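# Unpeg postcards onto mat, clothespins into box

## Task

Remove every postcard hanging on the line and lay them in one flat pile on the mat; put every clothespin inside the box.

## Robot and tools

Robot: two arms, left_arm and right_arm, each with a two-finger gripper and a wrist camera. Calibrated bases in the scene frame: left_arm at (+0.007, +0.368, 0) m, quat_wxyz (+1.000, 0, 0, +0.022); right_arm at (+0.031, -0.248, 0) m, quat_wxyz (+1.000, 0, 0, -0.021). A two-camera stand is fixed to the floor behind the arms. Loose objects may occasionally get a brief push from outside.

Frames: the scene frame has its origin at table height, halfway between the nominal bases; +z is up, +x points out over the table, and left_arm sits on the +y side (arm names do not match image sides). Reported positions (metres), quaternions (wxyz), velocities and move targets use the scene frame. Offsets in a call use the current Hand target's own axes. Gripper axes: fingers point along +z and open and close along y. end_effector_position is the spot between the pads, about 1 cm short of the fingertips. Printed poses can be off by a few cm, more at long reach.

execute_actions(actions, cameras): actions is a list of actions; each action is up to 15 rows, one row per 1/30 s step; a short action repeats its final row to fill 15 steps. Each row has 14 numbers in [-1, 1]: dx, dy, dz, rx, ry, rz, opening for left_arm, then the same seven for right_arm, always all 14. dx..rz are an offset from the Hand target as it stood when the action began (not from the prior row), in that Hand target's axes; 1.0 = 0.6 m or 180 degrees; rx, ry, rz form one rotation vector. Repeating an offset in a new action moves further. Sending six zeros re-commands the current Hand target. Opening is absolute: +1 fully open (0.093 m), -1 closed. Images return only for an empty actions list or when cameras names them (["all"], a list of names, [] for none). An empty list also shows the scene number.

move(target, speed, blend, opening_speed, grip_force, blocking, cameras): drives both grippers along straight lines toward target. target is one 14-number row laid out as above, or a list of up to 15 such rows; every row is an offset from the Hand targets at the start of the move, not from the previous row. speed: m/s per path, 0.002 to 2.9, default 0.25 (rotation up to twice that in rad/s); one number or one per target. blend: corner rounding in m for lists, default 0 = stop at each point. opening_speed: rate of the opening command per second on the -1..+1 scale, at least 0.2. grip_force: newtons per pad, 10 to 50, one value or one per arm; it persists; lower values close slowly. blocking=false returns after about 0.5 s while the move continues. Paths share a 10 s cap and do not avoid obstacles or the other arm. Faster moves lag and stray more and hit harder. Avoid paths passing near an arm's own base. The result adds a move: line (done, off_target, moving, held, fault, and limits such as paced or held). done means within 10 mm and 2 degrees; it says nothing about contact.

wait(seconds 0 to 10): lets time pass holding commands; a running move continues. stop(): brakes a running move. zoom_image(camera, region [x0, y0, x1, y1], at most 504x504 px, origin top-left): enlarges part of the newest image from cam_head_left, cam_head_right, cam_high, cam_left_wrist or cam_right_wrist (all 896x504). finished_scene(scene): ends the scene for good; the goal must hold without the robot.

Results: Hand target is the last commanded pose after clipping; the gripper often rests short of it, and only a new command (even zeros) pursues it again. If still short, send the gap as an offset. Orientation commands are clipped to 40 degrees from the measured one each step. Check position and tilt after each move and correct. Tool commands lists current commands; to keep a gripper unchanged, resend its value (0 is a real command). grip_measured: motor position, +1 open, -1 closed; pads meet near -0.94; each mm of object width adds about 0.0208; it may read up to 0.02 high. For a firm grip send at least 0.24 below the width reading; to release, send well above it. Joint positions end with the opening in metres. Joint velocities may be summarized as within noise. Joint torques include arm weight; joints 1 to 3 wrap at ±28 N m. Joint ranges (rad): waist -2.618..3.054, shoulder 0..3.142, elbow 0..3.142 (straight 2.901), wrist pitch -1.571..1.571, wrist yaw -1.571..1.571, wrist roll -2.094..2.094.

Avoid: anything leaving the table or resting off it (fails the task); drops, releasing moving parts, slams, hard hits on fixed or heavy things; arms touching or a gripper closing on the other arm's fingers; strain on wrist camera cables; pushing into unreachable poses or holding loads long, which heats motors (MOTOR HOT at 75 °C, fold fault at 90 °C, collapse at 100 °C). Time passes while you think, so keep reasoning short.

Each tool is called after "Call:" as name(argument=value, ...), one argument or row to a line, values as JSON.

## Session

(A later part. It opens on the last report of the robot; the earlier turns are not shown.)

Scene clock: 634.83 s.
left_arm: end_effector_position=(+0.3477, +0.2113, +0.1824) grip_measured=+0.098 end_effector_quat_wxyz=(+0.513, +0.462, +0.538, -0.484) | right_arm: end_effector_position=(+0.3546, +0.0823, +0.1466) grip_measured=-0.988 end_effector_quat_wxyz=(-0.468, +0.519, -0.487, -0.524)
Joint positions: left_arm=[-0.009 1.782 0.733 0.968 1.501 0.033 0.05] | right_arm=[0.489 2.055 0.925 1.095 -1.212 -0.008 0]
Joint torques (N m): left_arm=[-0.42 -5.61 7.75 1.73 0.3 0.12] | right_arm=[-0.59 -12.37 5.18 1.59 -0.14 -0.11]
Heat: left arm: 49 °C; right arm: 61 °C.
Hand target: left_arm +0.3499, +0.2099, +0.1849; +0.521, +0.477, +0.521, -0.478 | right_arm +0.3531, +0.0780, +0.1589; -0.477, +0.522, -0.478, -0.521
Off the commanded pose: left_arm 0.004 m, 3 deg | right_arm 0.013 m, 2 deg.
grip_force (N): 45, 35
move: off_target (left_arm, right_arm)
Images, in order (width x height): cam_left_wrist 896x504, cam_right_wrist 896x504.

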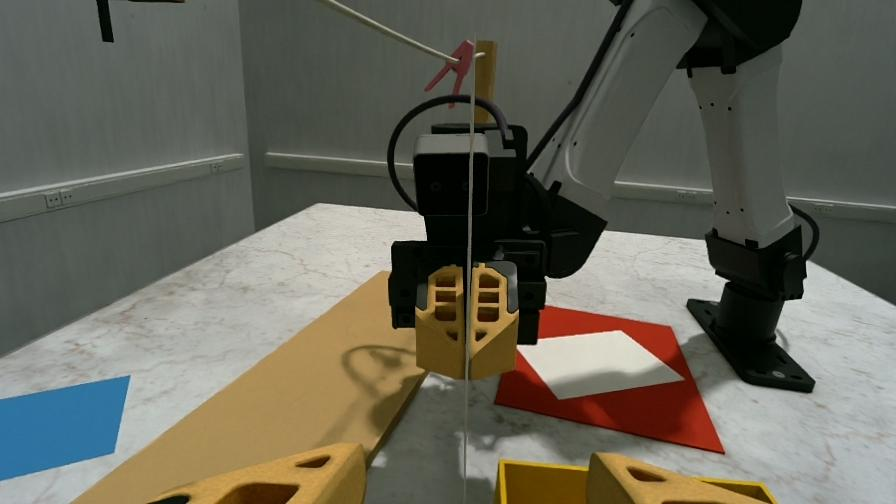

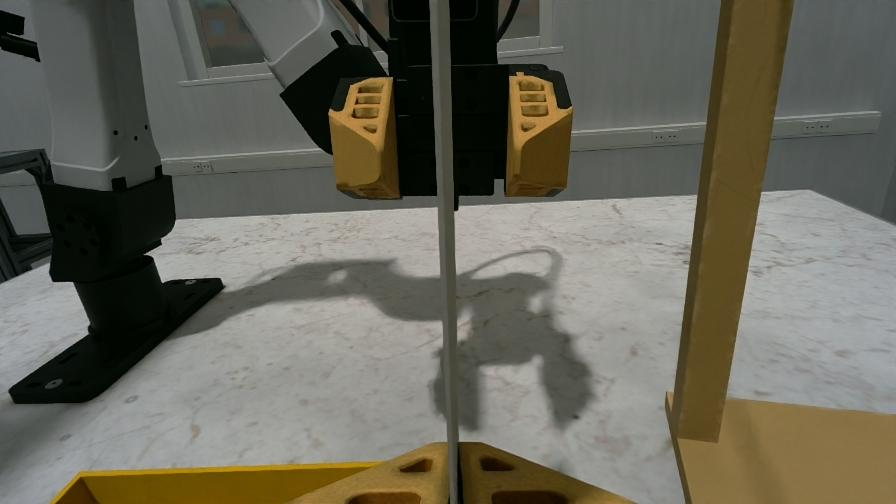

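Call:
move(
  target=[0.0067,-0.0072,0.140,0,0,0,0.1,0,0,0,0,0,0,-1],
  speed=0.1,
  cameras=["cam_left_wrist","cam_right_wrist"],
)

Scene clock: 637.97 s.
left_arm: end_effector_position=(+0.3451, +0.1273, +0.1790) grip_measured=+0.098 end_effector_quat_wxyz=(+0.511, +0.479, +0.523, -0.485) | right_arm: end_effector_position=(+0.3546, +0.0823, +0.1466) grip_measured=-0.988 end_effector_quat_wxyz=(-0.468, +0.519, -0.487, -0.524)
Joint positions: left_arm=[-0.262 1.839 0.769 1.046 1.282 0.005 0.05] | right_arm=[0.489 2.055 0.925 1.095 -1.212 -0.008 0]
Joint torques (N m): left_arm=[-0.2 -6.01 7.84 1.86 -0.06 -0.09] | right_arm=[-0.58 -12.37 5.2 1.59 -0.14 -0.11]
Heat: left arm: 49 °C; right arm: 62 °C.
Hand target: left_arm +0.3529, +0.1258, +0.1812; +0.521, +0.478, +0.521, -0.478 | right_arm +0.3531, +0.0780, +0.1589; -0.477, +0.522, -0.478, -0.521
Off the commanded pose: left_arm 0.008 m, 1 deg | right_arm 0.013 m, 2 deg.
grip_force (N): 45, 35
move: off_target (right_arm)
Images, in order (width x height): cam_left_wrist 896x504, cam_right_wrist 896x504.

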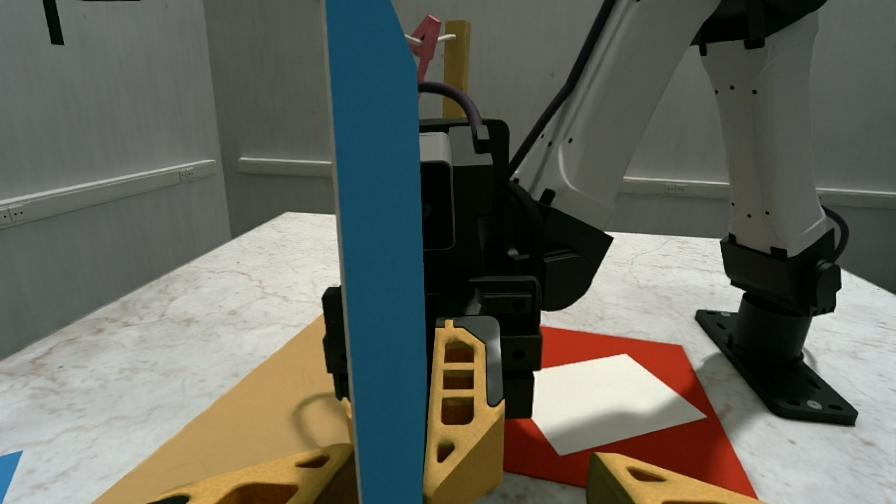

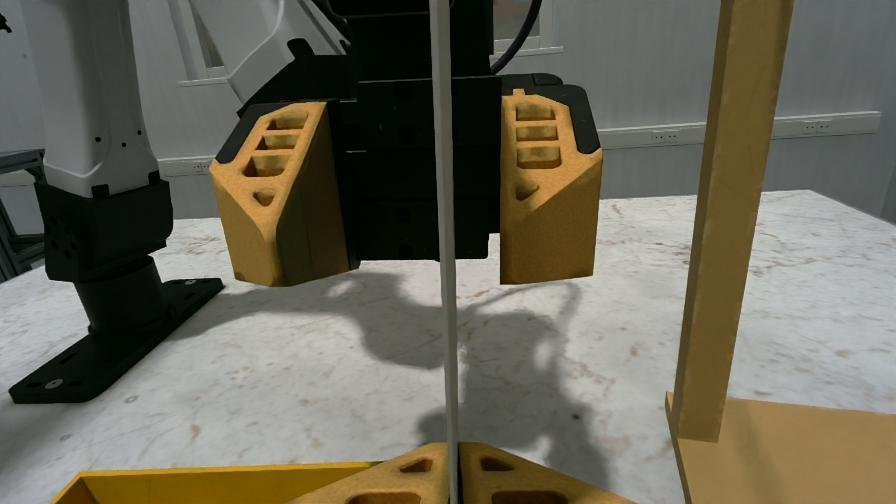

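Call:
move(
  target=[0,0.021,0,0,0,0,0.1,0,0,0,0,0,0,-1],
  speed=0.08,
  cameras=["cam_left_wrist"],
)

Scene clock: 641.00 s.
left_arm: end_effector_position=(+0.3580, +0.1262, +0.1809) grip_measured=+0.098 end_effector_quat_wxyz=(+0.517, +0.480, +0.520, -0.482) | right_arm: end_effector_position=(+0.3546, +0.0823, +0.1466) grip_measured=-0.988 end_effector_quat_wxyz=(-0.468, +0.519, -0.487, -0.524)
Joint positions: left_arm=[-0.257 1.875 0.821 1.046 1.282 0.003 0.05] | right_arm=[0.489 2.055 0.925 1.095 -1.212 -0.008 0]
Joint torques (N m): left_arm=[0.34 -6.34 7.86 1.73 0.03 -0.13] | right_arm=[-0.61 -12.36 5.2 1.59 -0.14 -0.11]
Heat: left arm: 48 °C; right arm: 62 °C.
Hand target: left_arm +0.3653, +0.1268, +0.1811; +0.521, +0.478, +0.521, -0.478 | right_arm +0.3531, +0.0780, +0.1589; -0.477, +0.522, -0.478, -0.521
Off the commanded pose: left_arm 0.007 m, 1 deg | right_arm 0.013 m, 2 deg.
grip_force (N): 45, 35
move: off_target (right_arm)
Images, in order (width x height): cam_left_wrist 896x504.

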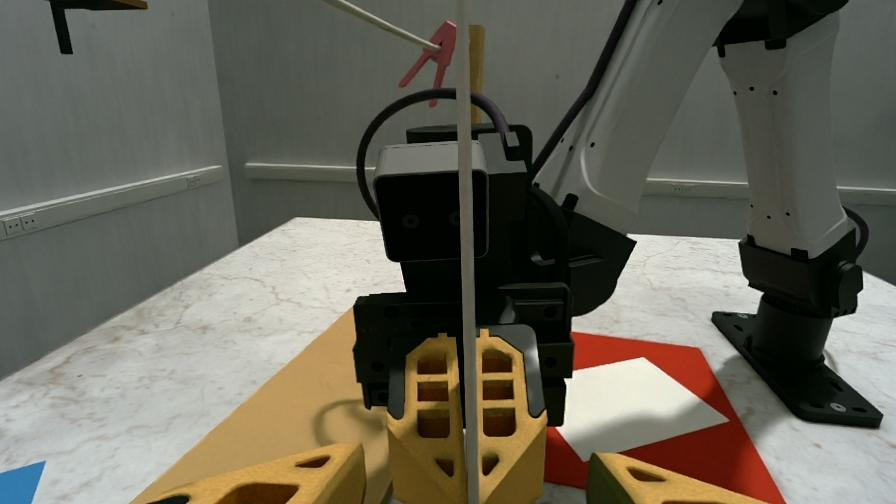

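Centred. Close left gripper, then open the right.

Call:
move(
  target=[
    [0,0,0,0,0,0,-0.5,0,0,0,0,0,0,-1],
    [0,0,0,0,0,0,-1,0,0,0,0,0,0,-1],
  ],
  opening_speed=0.6,
  grip_force=[35, 35],
  cameras=["cam_left_wrist","cam_right_wrist"],
)

Scene clock: 645.70 s.
left_arm: end_effector_position=(+0.3605, +0.1264, +0.1809) grip_measured=-0.971 end_effector_quat_wxyz=(+0.520, +0.476, +0.524, -0.478) | right_arm: end_effector_position=(+0.3565, +0.0824, +0.1465) grip_measured=-0.988 end_effector_quat_wxyz=(-0.471, +0.516, -0.490, -0.521)
Joint positions: left_arm=[-0.257 1.875 0.821 1.046 1.267 0.001 0] | right_arm=[0.489 2.055 0.925 1.095 -1.201 -0.008 0]
Joint torques (N m): left_arm=[0.31 -6.3 7.91 1.74 0.19 -0.09] | right_arm=[-0.57 -12.31 5.24 1.6 -0.24 -0.11]
Heat: left arm: 48 °C; right arm: 62 °C.
Hand target: left_arm +0.3653, +0.1268, +0.1811; +0.521, +0.478, +0.521, -0.478 | right_arm +0.3531, +0.0780, +0.1589; -0.478, +0.521, -0.478, -0.521
Off the commanded pose: left_arm 0.005 m, 0 deg | right_arm 0.014 m, 2 deg.
grip_force (N): 35, 35
move: off_target (right_arm)
Images, in order (width x height): cam_left_wrist 896x504, cam_right_wrist 896x504.

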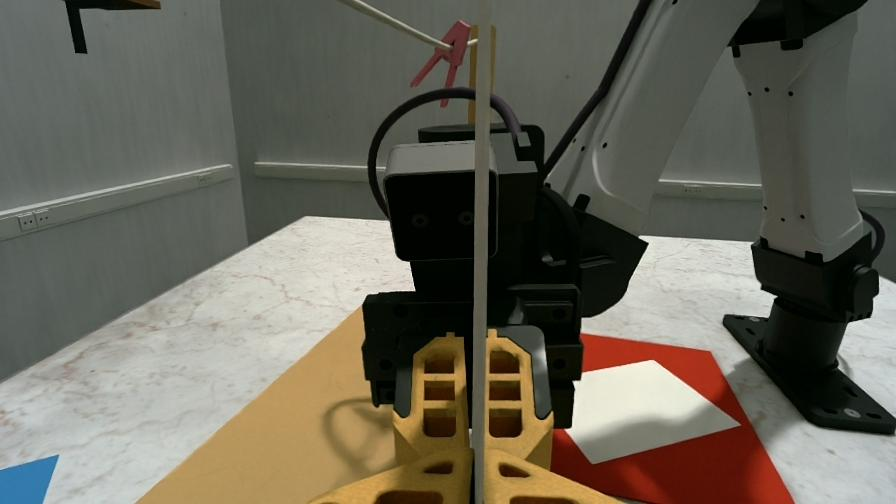

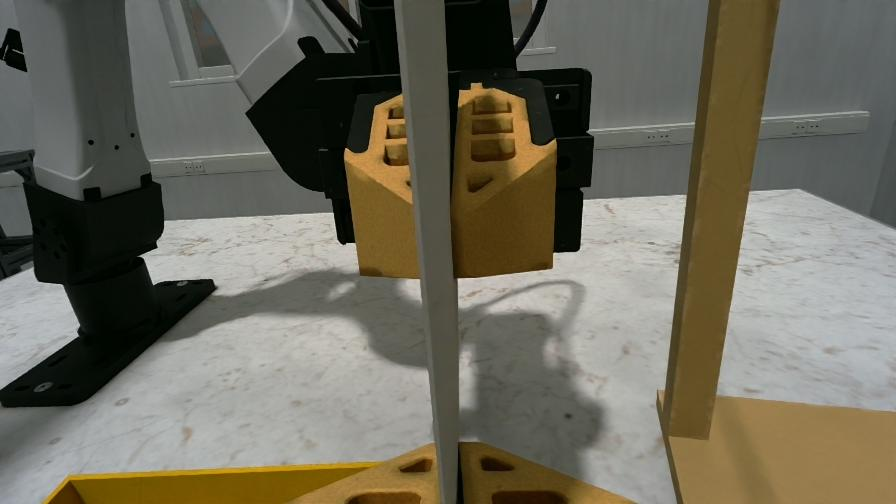

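Call:
move(
  target=[
    [0,0,0,0,0,0,-1,0,0,0,0,0,0,-0.5],
    [0,0,0,0,0,0,-1,0,0,0,0,0,0,0.1],
    [0,0,0,0,0,0,-1,0,0,-0.1167,0,0,0,0.1],
  ],
  opening_speed=0.6,
  speed=0.1,
  grip_force=[45, 35],
  cameras=["cam_left_wrist","cam_right_wrist"],
)

Scene clock: 667.20 s.
left_arm: end_effector_position=(+0.3605, +0.1264, +0.1809) grip_measured=-0.971 end_effector_quat_wxyz=(+0.520, +0.476, +0.524, -0.478) | right_arm: end_effector_position=(+0.3631, +0.0103, +0.1464) grip_measured=+0.098 end_effector_quat_wxyz=(-0.466, +0.512, -0.492, -0.528)
Joint positions: left_arm=[-0.257 1.875 0.821 1.046 1.267 0.001 0] | right_arm=[0.297 2.007 0.845 1.113 -1.398 -0.008 0.05]
Joint torques (N m): left_arm=[0.31 -6.38 7.92 1.73 0.18 -0.08] | right_arm=[-0.23 -11.95 4.88 1.53 -0.16 -0.18]
Heat: left arm: 48 °C; right arm: 63 °C.
Hand target: left_arm +0.3653, +0.1268, +0.1811; +0.521, +0.478, +0.521, -0.478 | right_arm +0.3593, +0.0082, +0.1589; -0.478, +0.521, -0.478, -0.521
Off the commanded pose: left_arm 0.005 m, 0 deg | right_arm 0.013 m, 2 deg.
grip_force (N): 45, 35
move: off_target (right_arm); target 2's new opening was sent with right_arm's hand 0.013 m and 2 deg from that target
Images, in order (width x height): cam_left_wrist 896x504, cam_right_wrist 896x504.

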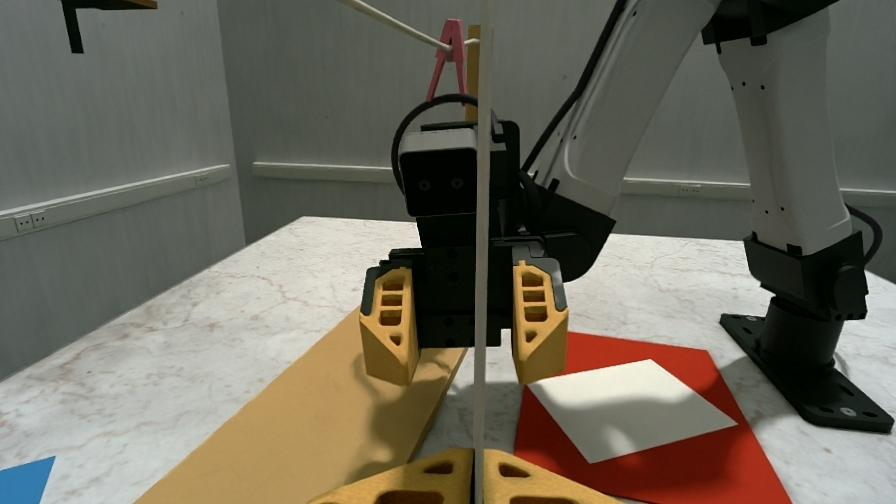

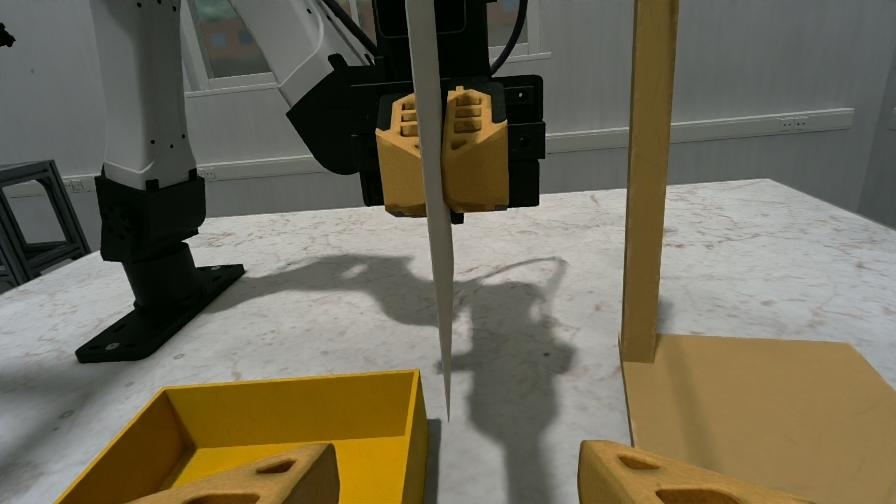

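Call:
move(
  target=[
    [0,0,0,0,0,0,-1,-0.135,0.1577,-0.1,0.1838,0.2420,0.0762,0.1],
    [0,0,0,0,0,0,-1,-0.1683,0.1517,-0.415,0.4737,0.2509,0.2735,0.1],
    [-0.0067,-0.0683,0.2065,-0.111,0,0,-1,-0.1683,0.3335,-0.7322,0.7116,0.1298,0.4108,0.1],
  ],
  speed=[0.3,0.3,0.2],
  blend=[0.03,0.03,0],
  cameras=["cam_head_left","cam_high","cam_left_wrist"],
)

Scene clock: 682.07 s.
left_arm: end_effector_position=(+0.3309, +0.0005, +0.1678) grip_measured=-0.971 end_effector_quat_wxyz=(+0.578, +0.388, +0.607, -0.384) | right_arm: end_effector_position=(+0.1948, -0.4407, +0.2523) grip_measured=+0.098 end_effector_quat_wxyz=(+0.222, +0.405, +0.881, -0.104)
Joint positions: left_arm=[-0.738 1.852 0.759 1.051 0.461 0 0] | right_arm=[-0.822 1.148 1.365 -1.292 0.003 -0.002 0.05]
Joint torques (N m): left_arm=[-0.27 -9.57 7.84 2.21 -0.1 -0.09] | right_arm=[-0.39 -1.51 9.77 1.3 -0.03 -0.12]
Heat: left arm: 48 °C; right arm: 61 °C.
Hand target: left_arm +0.3352, -0.0002, +0.1853; +0.596, +0.380, +0.596, -0.381 | right_arm +0.1981, -0.4466, +0.2605; +0.235, +0.407, +0.876, -0.110
Off the commanded pose: left_arm 0.018 m, 3 deg | right_arm 0.011 m, 2 deg.
grip_force (N): 45, 35
move: off_target (left_arm, right_arm)
Images, in order (width x height): cam_head_left 896x504, cam_high 896x504, cam_left_wrist 896x504.

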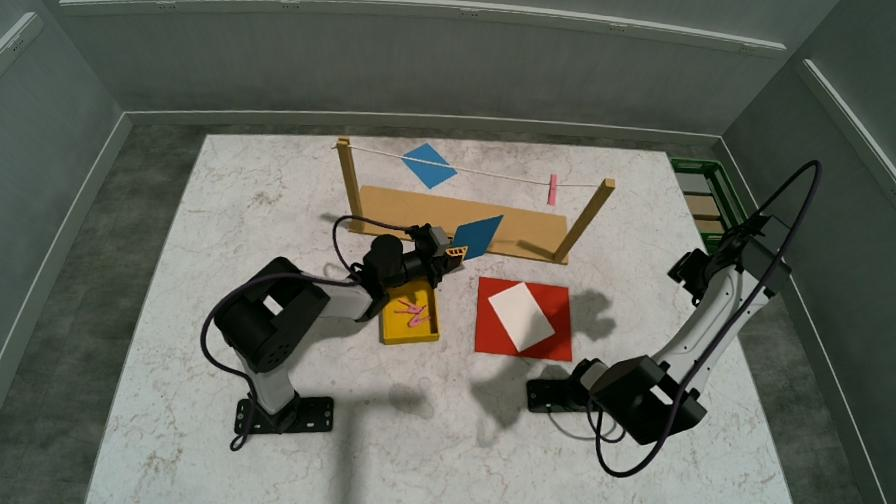

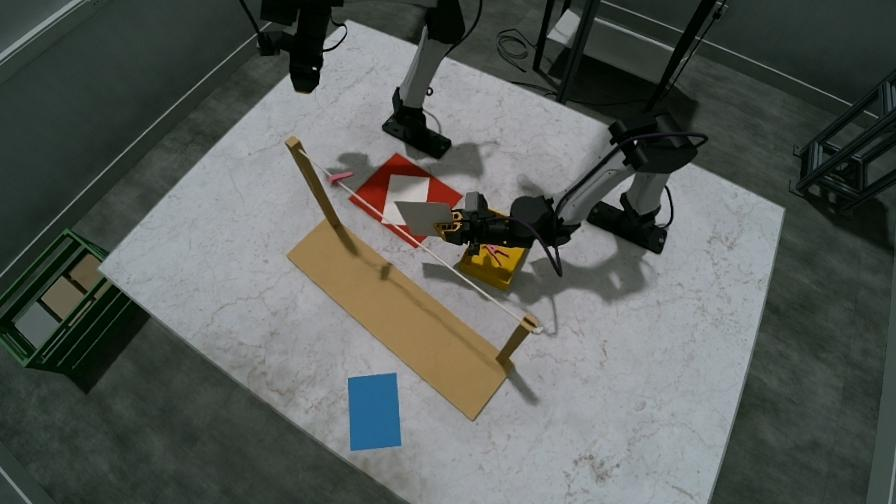

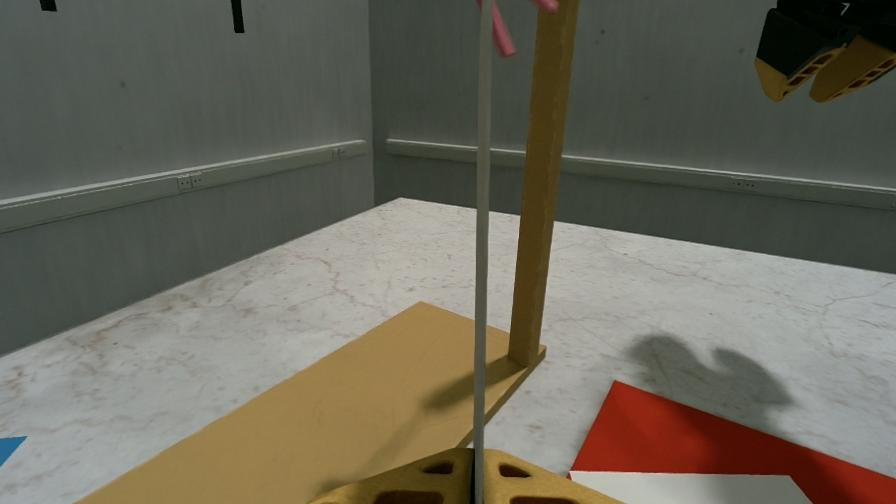

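Call:
move(
  target=[0.0588,-0.2398,0.1507,0.1299,0.1318,0.4874,-1,0,0,0,0,0,0,0.1],
  speed=0.2,
  cameras=["cam_head_left","cam_high","cam_left_wrist"],
)

Scene clock: 691.23 s.
left_arm: end_effector_position=(+0.2408, -0.1384, +0.1524) grip_measured=-0.971 end_effector_quat_wxyz=(+0.492, +0.843, +0.191, +0.105) | right_arm: end_effector_position=(+0.1948, -0.4407, +0.2523) grip_measured=+0.098 end_effector_quat_wxyz=(+0.222, +0.405, +0.881, -0.104)
Joint positions: left_arm=[-1.182 1.922 1.32 0.086 0 1.557 0] | right_arm=[-0.822 1.148 1.365 -1.292 0.003 -0.002 0.05]
Joint torques (N m): left_arm=[-0.24 -8.17 10.21 2.01 0.09 -0.01] | right_arm=[-0.44 -1.52 9.74 1.29 -0.04 -0.13]
Heat: left arm: 50 °C; right arm: 57 °C.
Hand target: left_arm +0.2429, -0.1428, +0.1501; +0.488, +0.845, +0.189, +0.109 | right_arm +0.1981, -0.4466, +0.2605; +0.235, +0.407, +0.876, -0.110
Off the commanded pose: left_arm 0.005 m, 1 deg | right_arm 0.011 m, 2 deg.
grip_force (N): 45, 35
move: off_target (right_arm)
Images, in order (width x height): cam_head_left 896x504, cam_high 896x504, cam_left_wrist 896x504.

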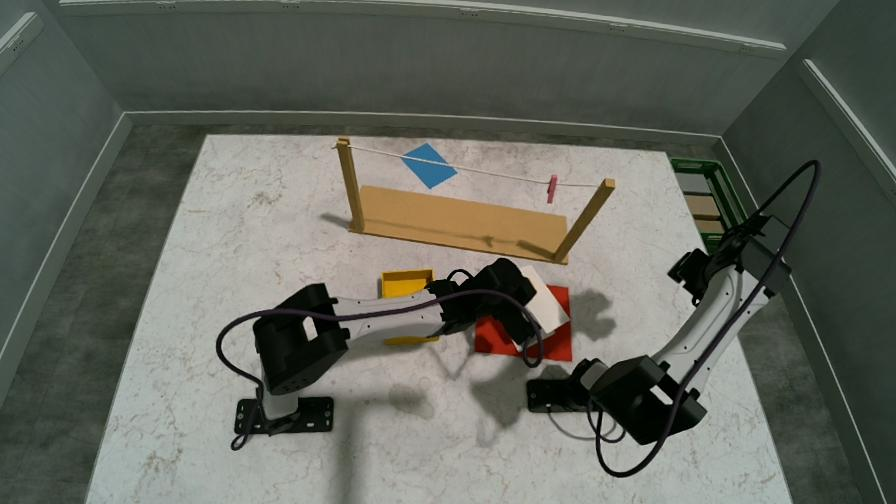

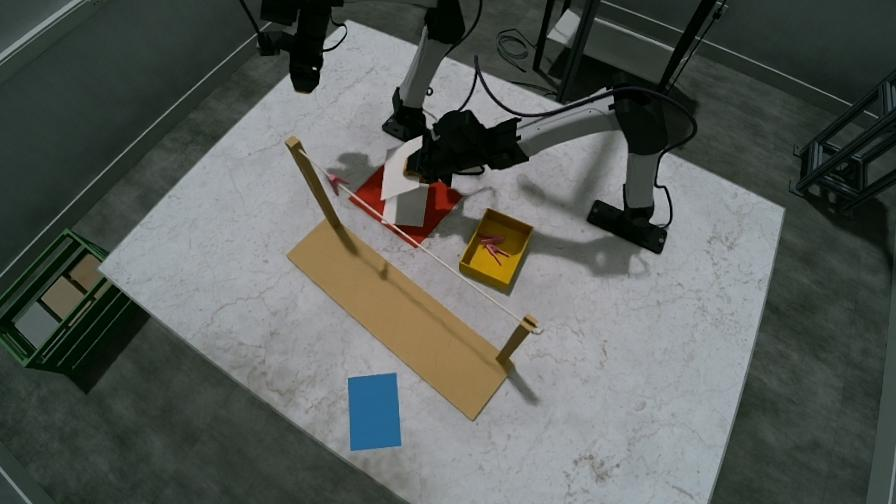

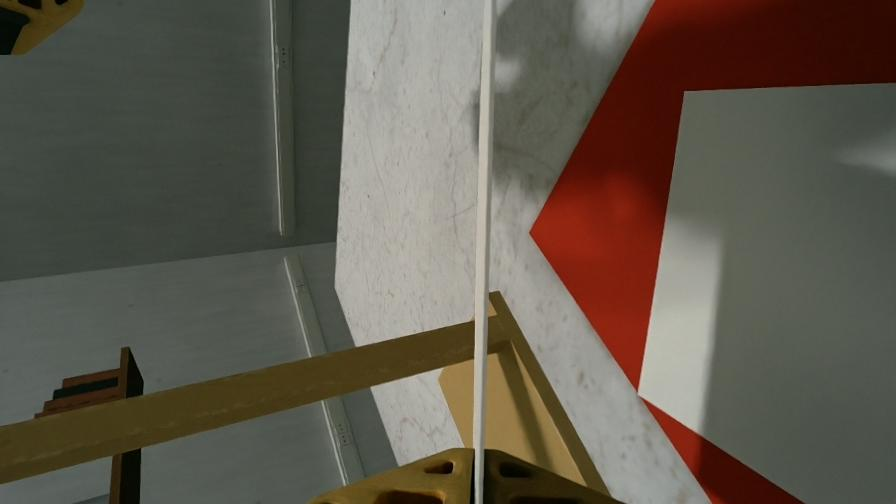

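Call:
move(
  target=[
    [0,-0.1299,0.075,0,0,0,-1,0,0,0,0,0,0,0.1],
    [0,-0.158,0.0913,0,0,0,-1,0,0,0,0,0,0,0.1],
  ],
  speed=[0.12,0.05],
  cameras=["cam_head_left","cam_left_wrist"],
)

Call:
zoom_image(
  camera="cam_head_left",
  region=[430, 230, 630, 380],
)

Scene clock: 696.90 s.
left_arm: end_effector_position=(+0.2429, -0.1424, +0.0488) grip_measured=-0.971 end_effector_quat_wxyz=(+0.489, +0.845, +0.191, +0.105) | right_arm: end_effector_position=(+0.1948, -0.4407, +0.2523) grip_measured=+0.098 end_effector_quat_wxyz=(+0.222, +0.405, +0.881, -0.104)
Joint positions: left_arm=[-1.182 2.139 1.182 0.433 -0.002 1.559 0] | right_arm=[-0.822 1.148 1.365 -1.292 0.003 -0.002 0.05]
Joint torques (N m): left_arm=[-0.23 -8.9 6.42 2.29 0.08 -0.03] | right_arm=[-0.44 -1.55 9.74 1.3 -0.03 -0.12]
Heat: left arm: 50 °C; right arm: 57 °C.
Hand target: left_arm +0.2430, -0.1427, +0.0406; +0.488, +0.845, +0.189, +0.109 | right_arm +0.1981, -0.4466, +0.2605; +0.235, +0.407, +0.876, -0.110
Off the commanded pose: left_arm 0.008 m, 1 deg | right_arm 0.011 m, 2 deg.
grip_force (N): 45, 35
move: off_target (right_arm)
Images, in order (width x height): cam_head_left 896x504, cam_left_wrist 896x504.

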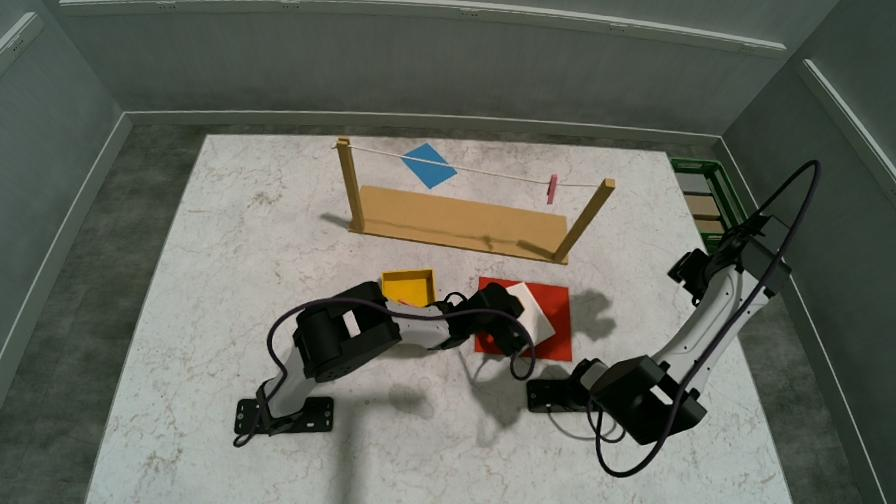

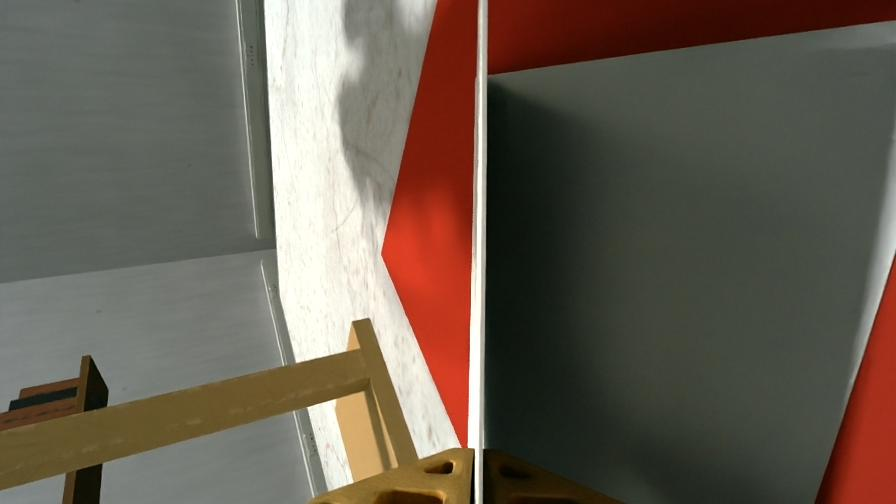

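Scaled by 2.520 from the camera's 896x504 image, which has a finer 1280x720 frame.

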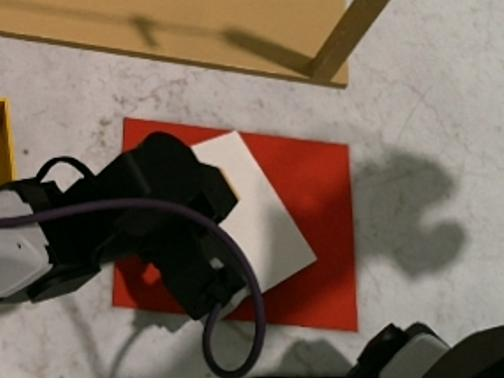

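Call:
move(
  target=[
    [0,0,0,0,0,0,-0.4,0,0,0,0,0,0,0.1],
    [0,-0.0382,-0.0928,0,0,0,-0.4,0,0,0,0,0,0,0.1],
  ],
  speed=0.08,
  opening_speed=0.3,
  cameras=["cam_head_left","cam_left_wrist"],
)

Call:
zoom_image(
  camera="cam_head_left",
  region=[430, 230, 630, 380],
)

Scene clock: 703.70 s.
left_arm: end_effector_position=(+0.2177, -0.0874, +0.0328) grip_measured=-0.402 end_effector_quat_wxyz=(+0.472, +0.854, +0.192, +0.102) | right_arm: end_effector_position=(+0.1948, -0.4407, +0.2523) grip_measured=+0.098 end_effector_quat_wxyz=(+0.222, +0.405, +0.881, -0.104)
Joint positions: left_arm=[-1.182 2.006 0.909 0.534 -0.003 1.561 0.026] | right_arm=[-0.822 1.148 1.365 -1.292 0.003 -0.002 0.05]
Joint torques (N m): left_arm=[-0.39 -11.77 5.45 2.16 0.06 -0.08] | right_arm=[-0.44 -1.5 9.74 1.31 -0.04 -0.13]
Heat: left arm: 51 °C; right arm: 58 °C.
Hand target: left_arm +0.2176, -0.0887, +0.0485; +0.488, +0.845, +0.189, +0.109 | right_arm +0.1981, -0.4466, +0.2605; +0.235, +0.407, +0.876, -0.110
Off the commanded pose: left_arm 0.016 m, 2 deg | right_arm 0.011 m, 2 deg.
grip_force (N): 45, 35
move: off_target (left_arm, right_arm)
Images, in order (width x height): cam_head_left 896x504, cam_left_wrist 896x504.

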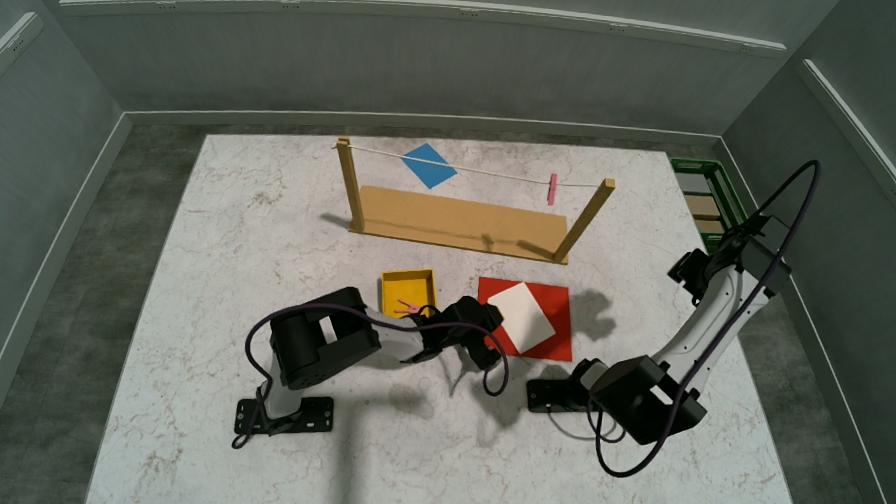

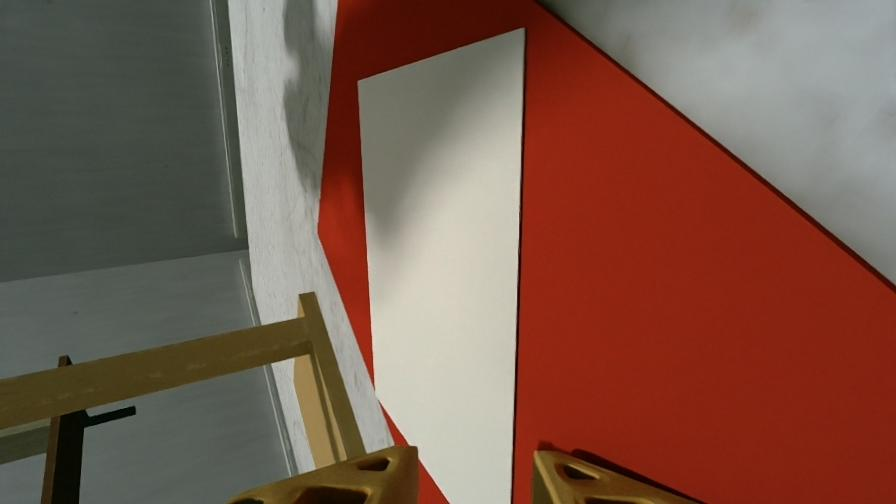

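Scaled by 2.520 from the camera's 896x504 image, which has a finer 1280x720 frame.

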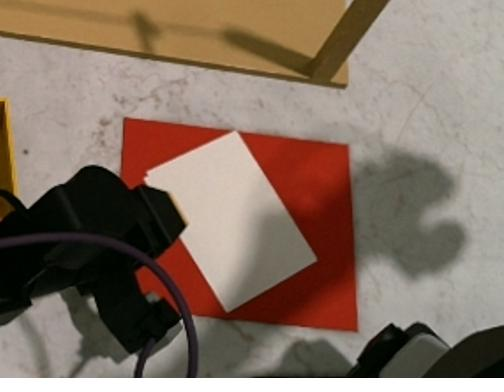

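Call:
move(
  target=[
    [-0.002,0.1072,-0.1478,0,0,0,-0.4,0,0,0,0,0,0,0.1],
    [0.2017,0.225,-0.2103,-0.216,-0.0456,-0.5111,0.3,0,0,0,0,0,0,0.1],
  ],
  speed=[0.12,0.25],
  blend=[0.02,0],
  cameras=["all"],
)

Call:
zoom_image(
  camera="cam_head_left",
  region=[500, 150, 650, 250],
)

Call:
zoom_image(
  camera="cam_high",
  region=[270, 120, 420, 240],
)

Scene clock: 718.10 s.
left_arm: end_effector_position=(+0.3019, +0.0014, +0.2210) grip_measured=+0.298 end_effector_quat_wxyz=(+0.643, +0.288, +0.656, -0.272) | right_arm: end_effector_position=(+0.1948, -0.4407, +0.2523) grip_measured=+0.098 end_effector_quat_wxyz=(+0.222, +0.405, +0.881, -0.104)
Joint positions: left_arm=[-0.981 1.593 0.716 0.85 -0.125 0.01 0.059] | right_arm=[-0.822 1.148 1.365 -1.292 0.003 -0.002 0.05]
Joint torques (N m): left_arm=[0.21 -5.11 9.4 2.41 -0.16 -0.17] | right_arm=[-0.44 -1.54 9.76 1.29 -0.03 -0.13]
Heat: left arm: 51 °C; right arm: 59 °C.
Hand target: left_arm +0.3094, +0.0005, +0.2285; +0.653, +0.271, +0.653, -0.271 | right_arm +0.1981, -0.4466, +0.2605; +0.235, +0.407, +0.876, -0.110
Off the commanded pose: left_arm 0.011 m, 2 deg | right_arm 0.011 m, 2 deg.
grip_force (N): 45, 35
move: off_target (left_arm, right_arm); target 2's new opening was sent with left_arm's hand 0.011 m and 2 deg from that target

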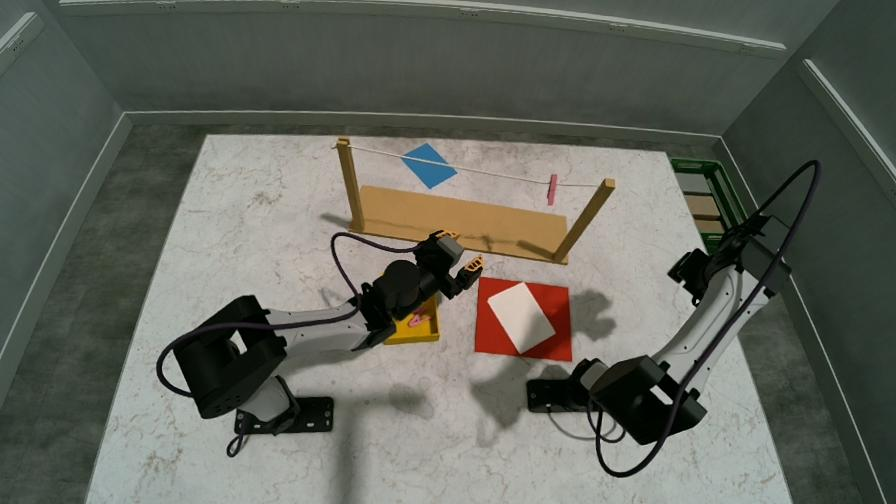

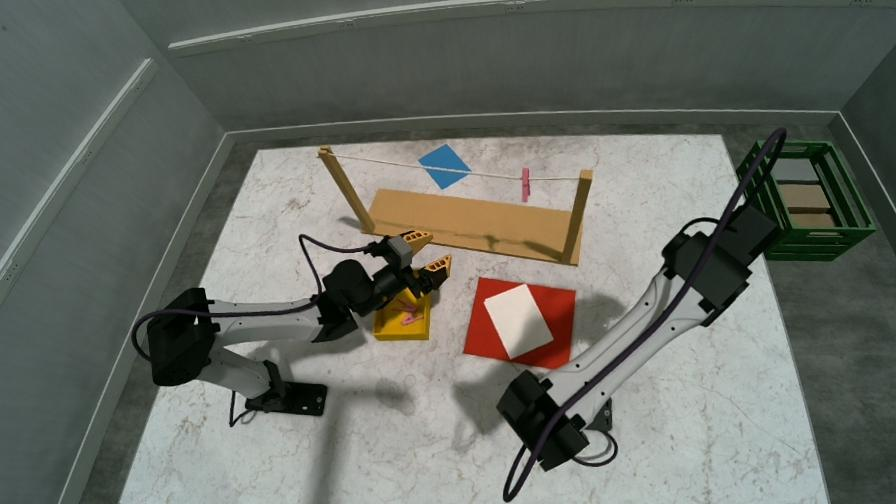

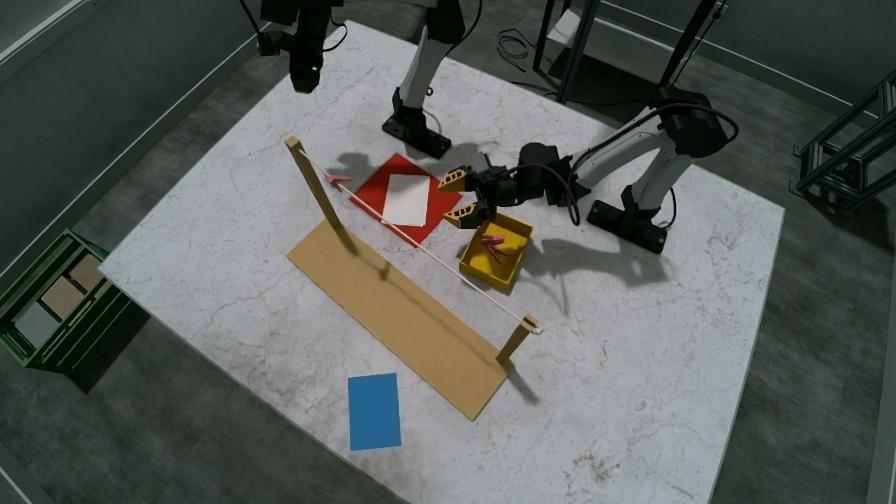

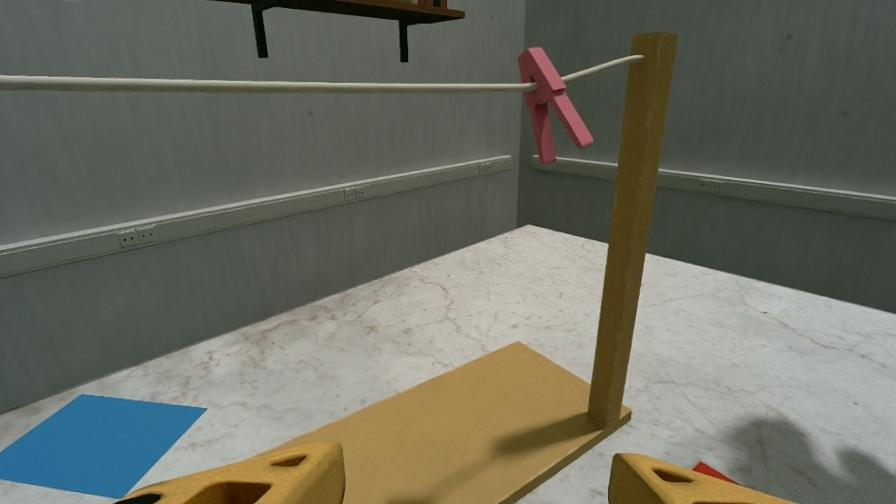

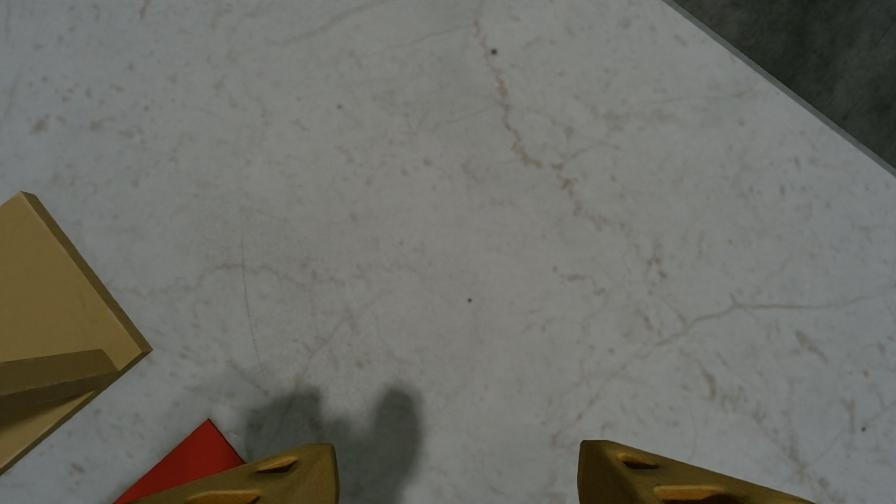

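Scaled by 3.360 from the camera's 896x504 image, which has a finer 1280x720 frame.

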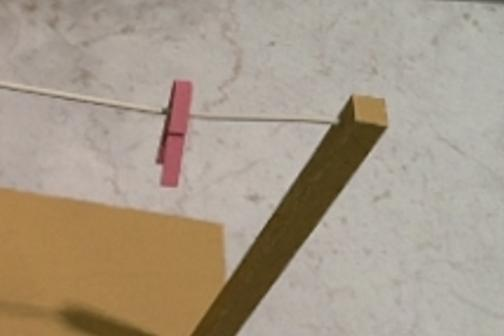

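Scaled by 3.360 from the camera's 896x504 image, which has a finer 1280x720 frame.

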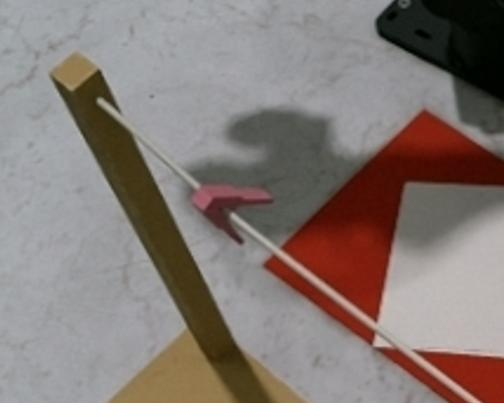

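Call:
move(
  target=[
    [0,0,-0.2,0,0,0,0.3,0.1132,0.3178,-0.0845,-0.1432,-0.1062,-0.1699,0.35],
    [0,0,-0.2,0,0,0,0.3,0.2047,0.4653,-0.07,0.0926,-0.5376,-0.502,0.35],
  ],
  speed=0.25,
  blend=[0.02,0],
  cameras=["cam_right_wrist","cam_head_left","cam_high"],
)

Scene clock: 775.40 s.
left_arm: end_effector_position=(+0.2245, +0.0814, +0.2314) grip_measured=+0.298 end_effector_quat_wxyz=(+0.654, +0.278, +0.647, -0.276) | right_arm: end_effector_position=(+0.3299, -0.1685, +0.2388) grip_measured=+0.348 end_effector_quat_wxyz=(+0.565, -0.424, +0.434, -0.559)
Joint positions: left_arm=[-1.066 1.082 0.358 0.733 -0.217 0.009 0.059] | right_arm=[0.572 1.164 0.106 1.366 0.514 -1.71 0.062]
Joint torques (N m): left_arm=[-0.5 -3.6 7.09 2.07 -0.16 -0.16] | right_arm=[-0.61 -1.02 5.78 1.84 -0.21 -0.18]
Heat: left arm: 47 °C; right arm: 61 °C.
Hand target: left_arm +0.2246, +0.0853, +0.2286; +0.653, +0.271, +0.653, -0.271 | right_arm +0.3297, -0.1695, +0.2351; +0.561, -0.430, +0.431, -0.561
Off the commanded pose: left_arm 0.005 m, 1 deg | right_arm 0.004 m, 1 deg.
grip_force (N): 45, 35
move: done
Images, in order (width x height): cam_head_left 896x504, cam_high 896x504, cam_right_wrist 896x504.

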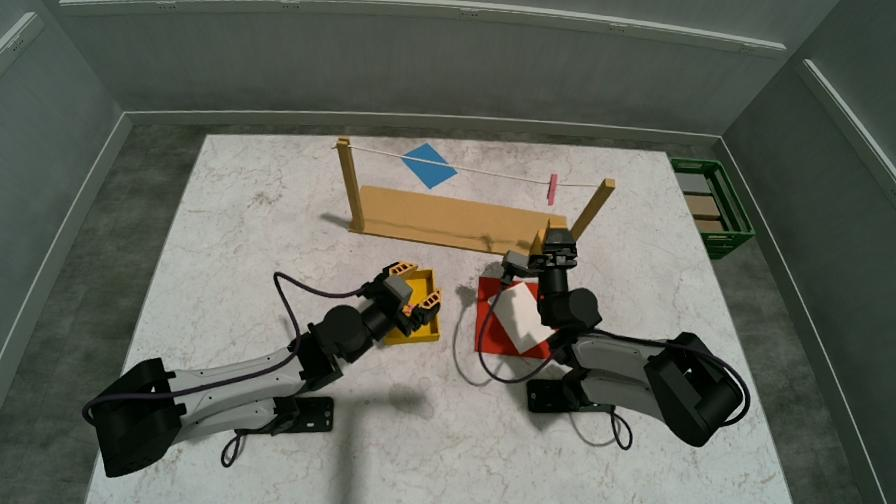

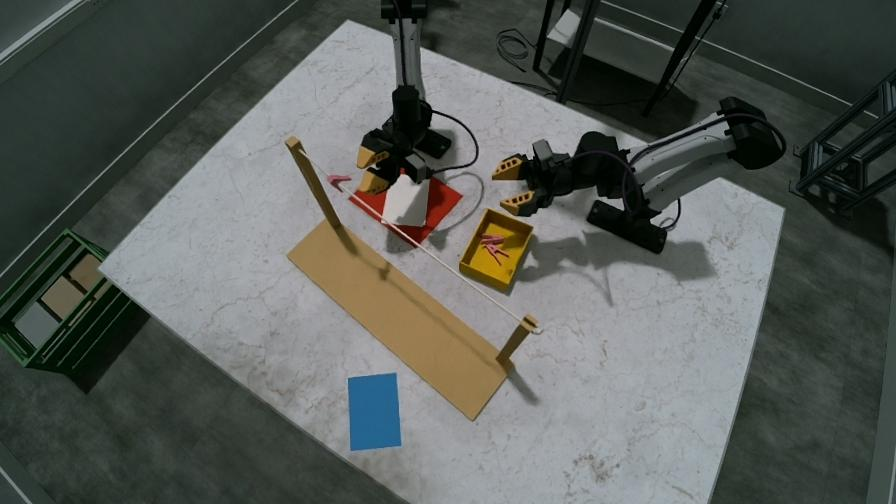

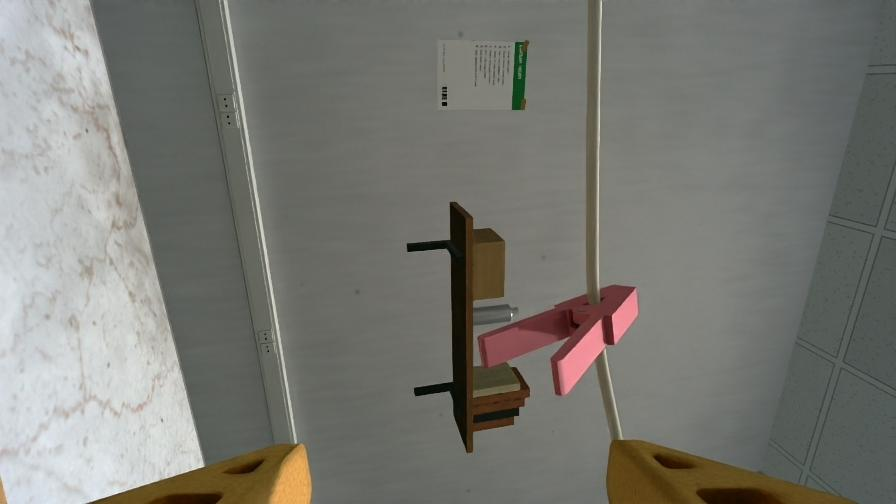

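Call:
execute_actions(
  actions=[],
  cameras=["cam_right_wrist","cam_head_right"],
)

Scene clock: 793.10 s.
left_arm: end_effector_position=(+0.2245, +0.0814, +0.2314) grip_measured=+0.298 end_effector_quat_wxyz=(+0.654, +0.278, +0.647, -0.276) | right_arm: end_effector_position=(+0.3299, -0.1685, +0.2389) grip_measured=+0.348 end_effector_quat_wxyz=(+0.565, -0.424, +0.433, -0.559)
Joint positions: left_arm=[-1.066 1.082 0.358 0.733 -0.217 0.009 0.059] | right_arm=[0.572 1.164 0.106 1.367 0.514 -1.71 0.062]
Joint velocities: within noise
Joint torques (N m): left_arm=[-0.54 -3.58 7.09 2.06 -0.17 -0.15] | right_arm=[-0.61 -1.02 5.79 1.85 -0.2 -0.17]
Heat: left arm: 46 °C; right arm: 60 °C.
Hand target: left_arm +0.2246, +0.0853, +0.2286; +0.653, +0.271, +0.653, -0.271 | right_arm +0.3297, -0.1695, +0.2351; +0.561, -0.430, +0.431, -0.561
Tool commands: left_gripper/opening=+0.3 right_gripper/opening=+0.35
Off the commanded pose: left_arm 0.005 m, 1 deg | right_arm 0.004 m, 1 deg.
grip_force (N): 45, 35
Images, in order (width x height): cam_head_right 896x504, cam_right_wrist 896x504.

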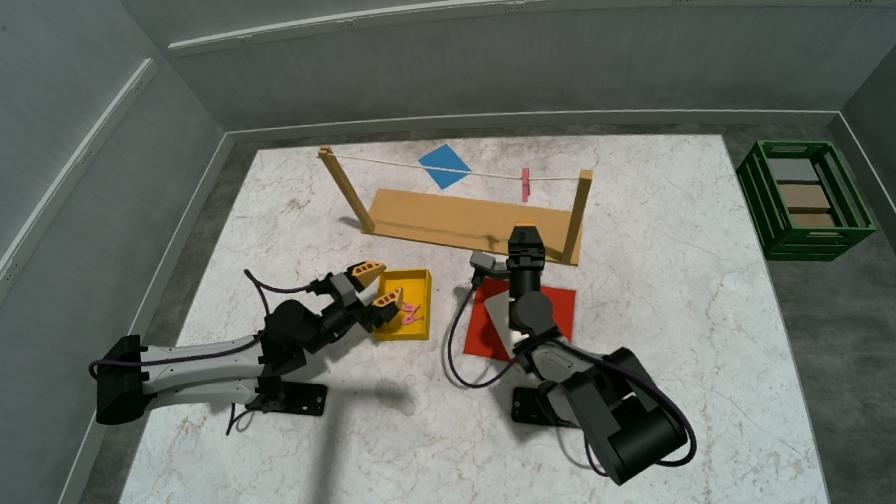

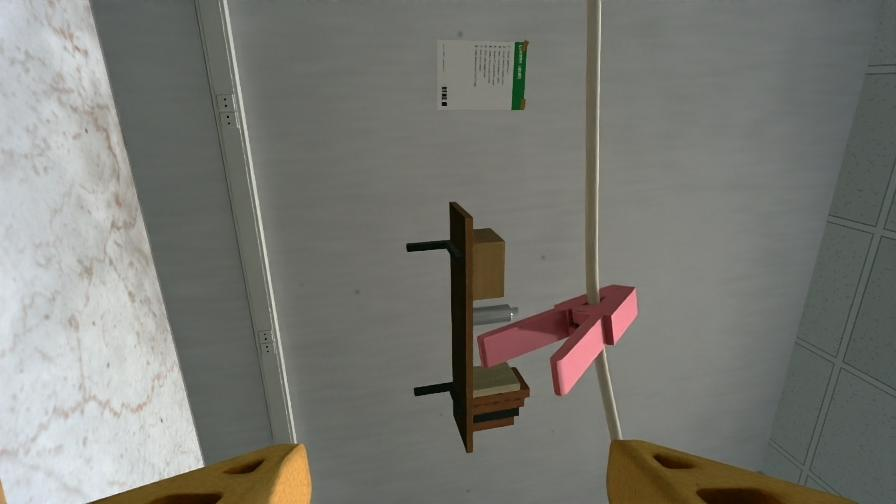

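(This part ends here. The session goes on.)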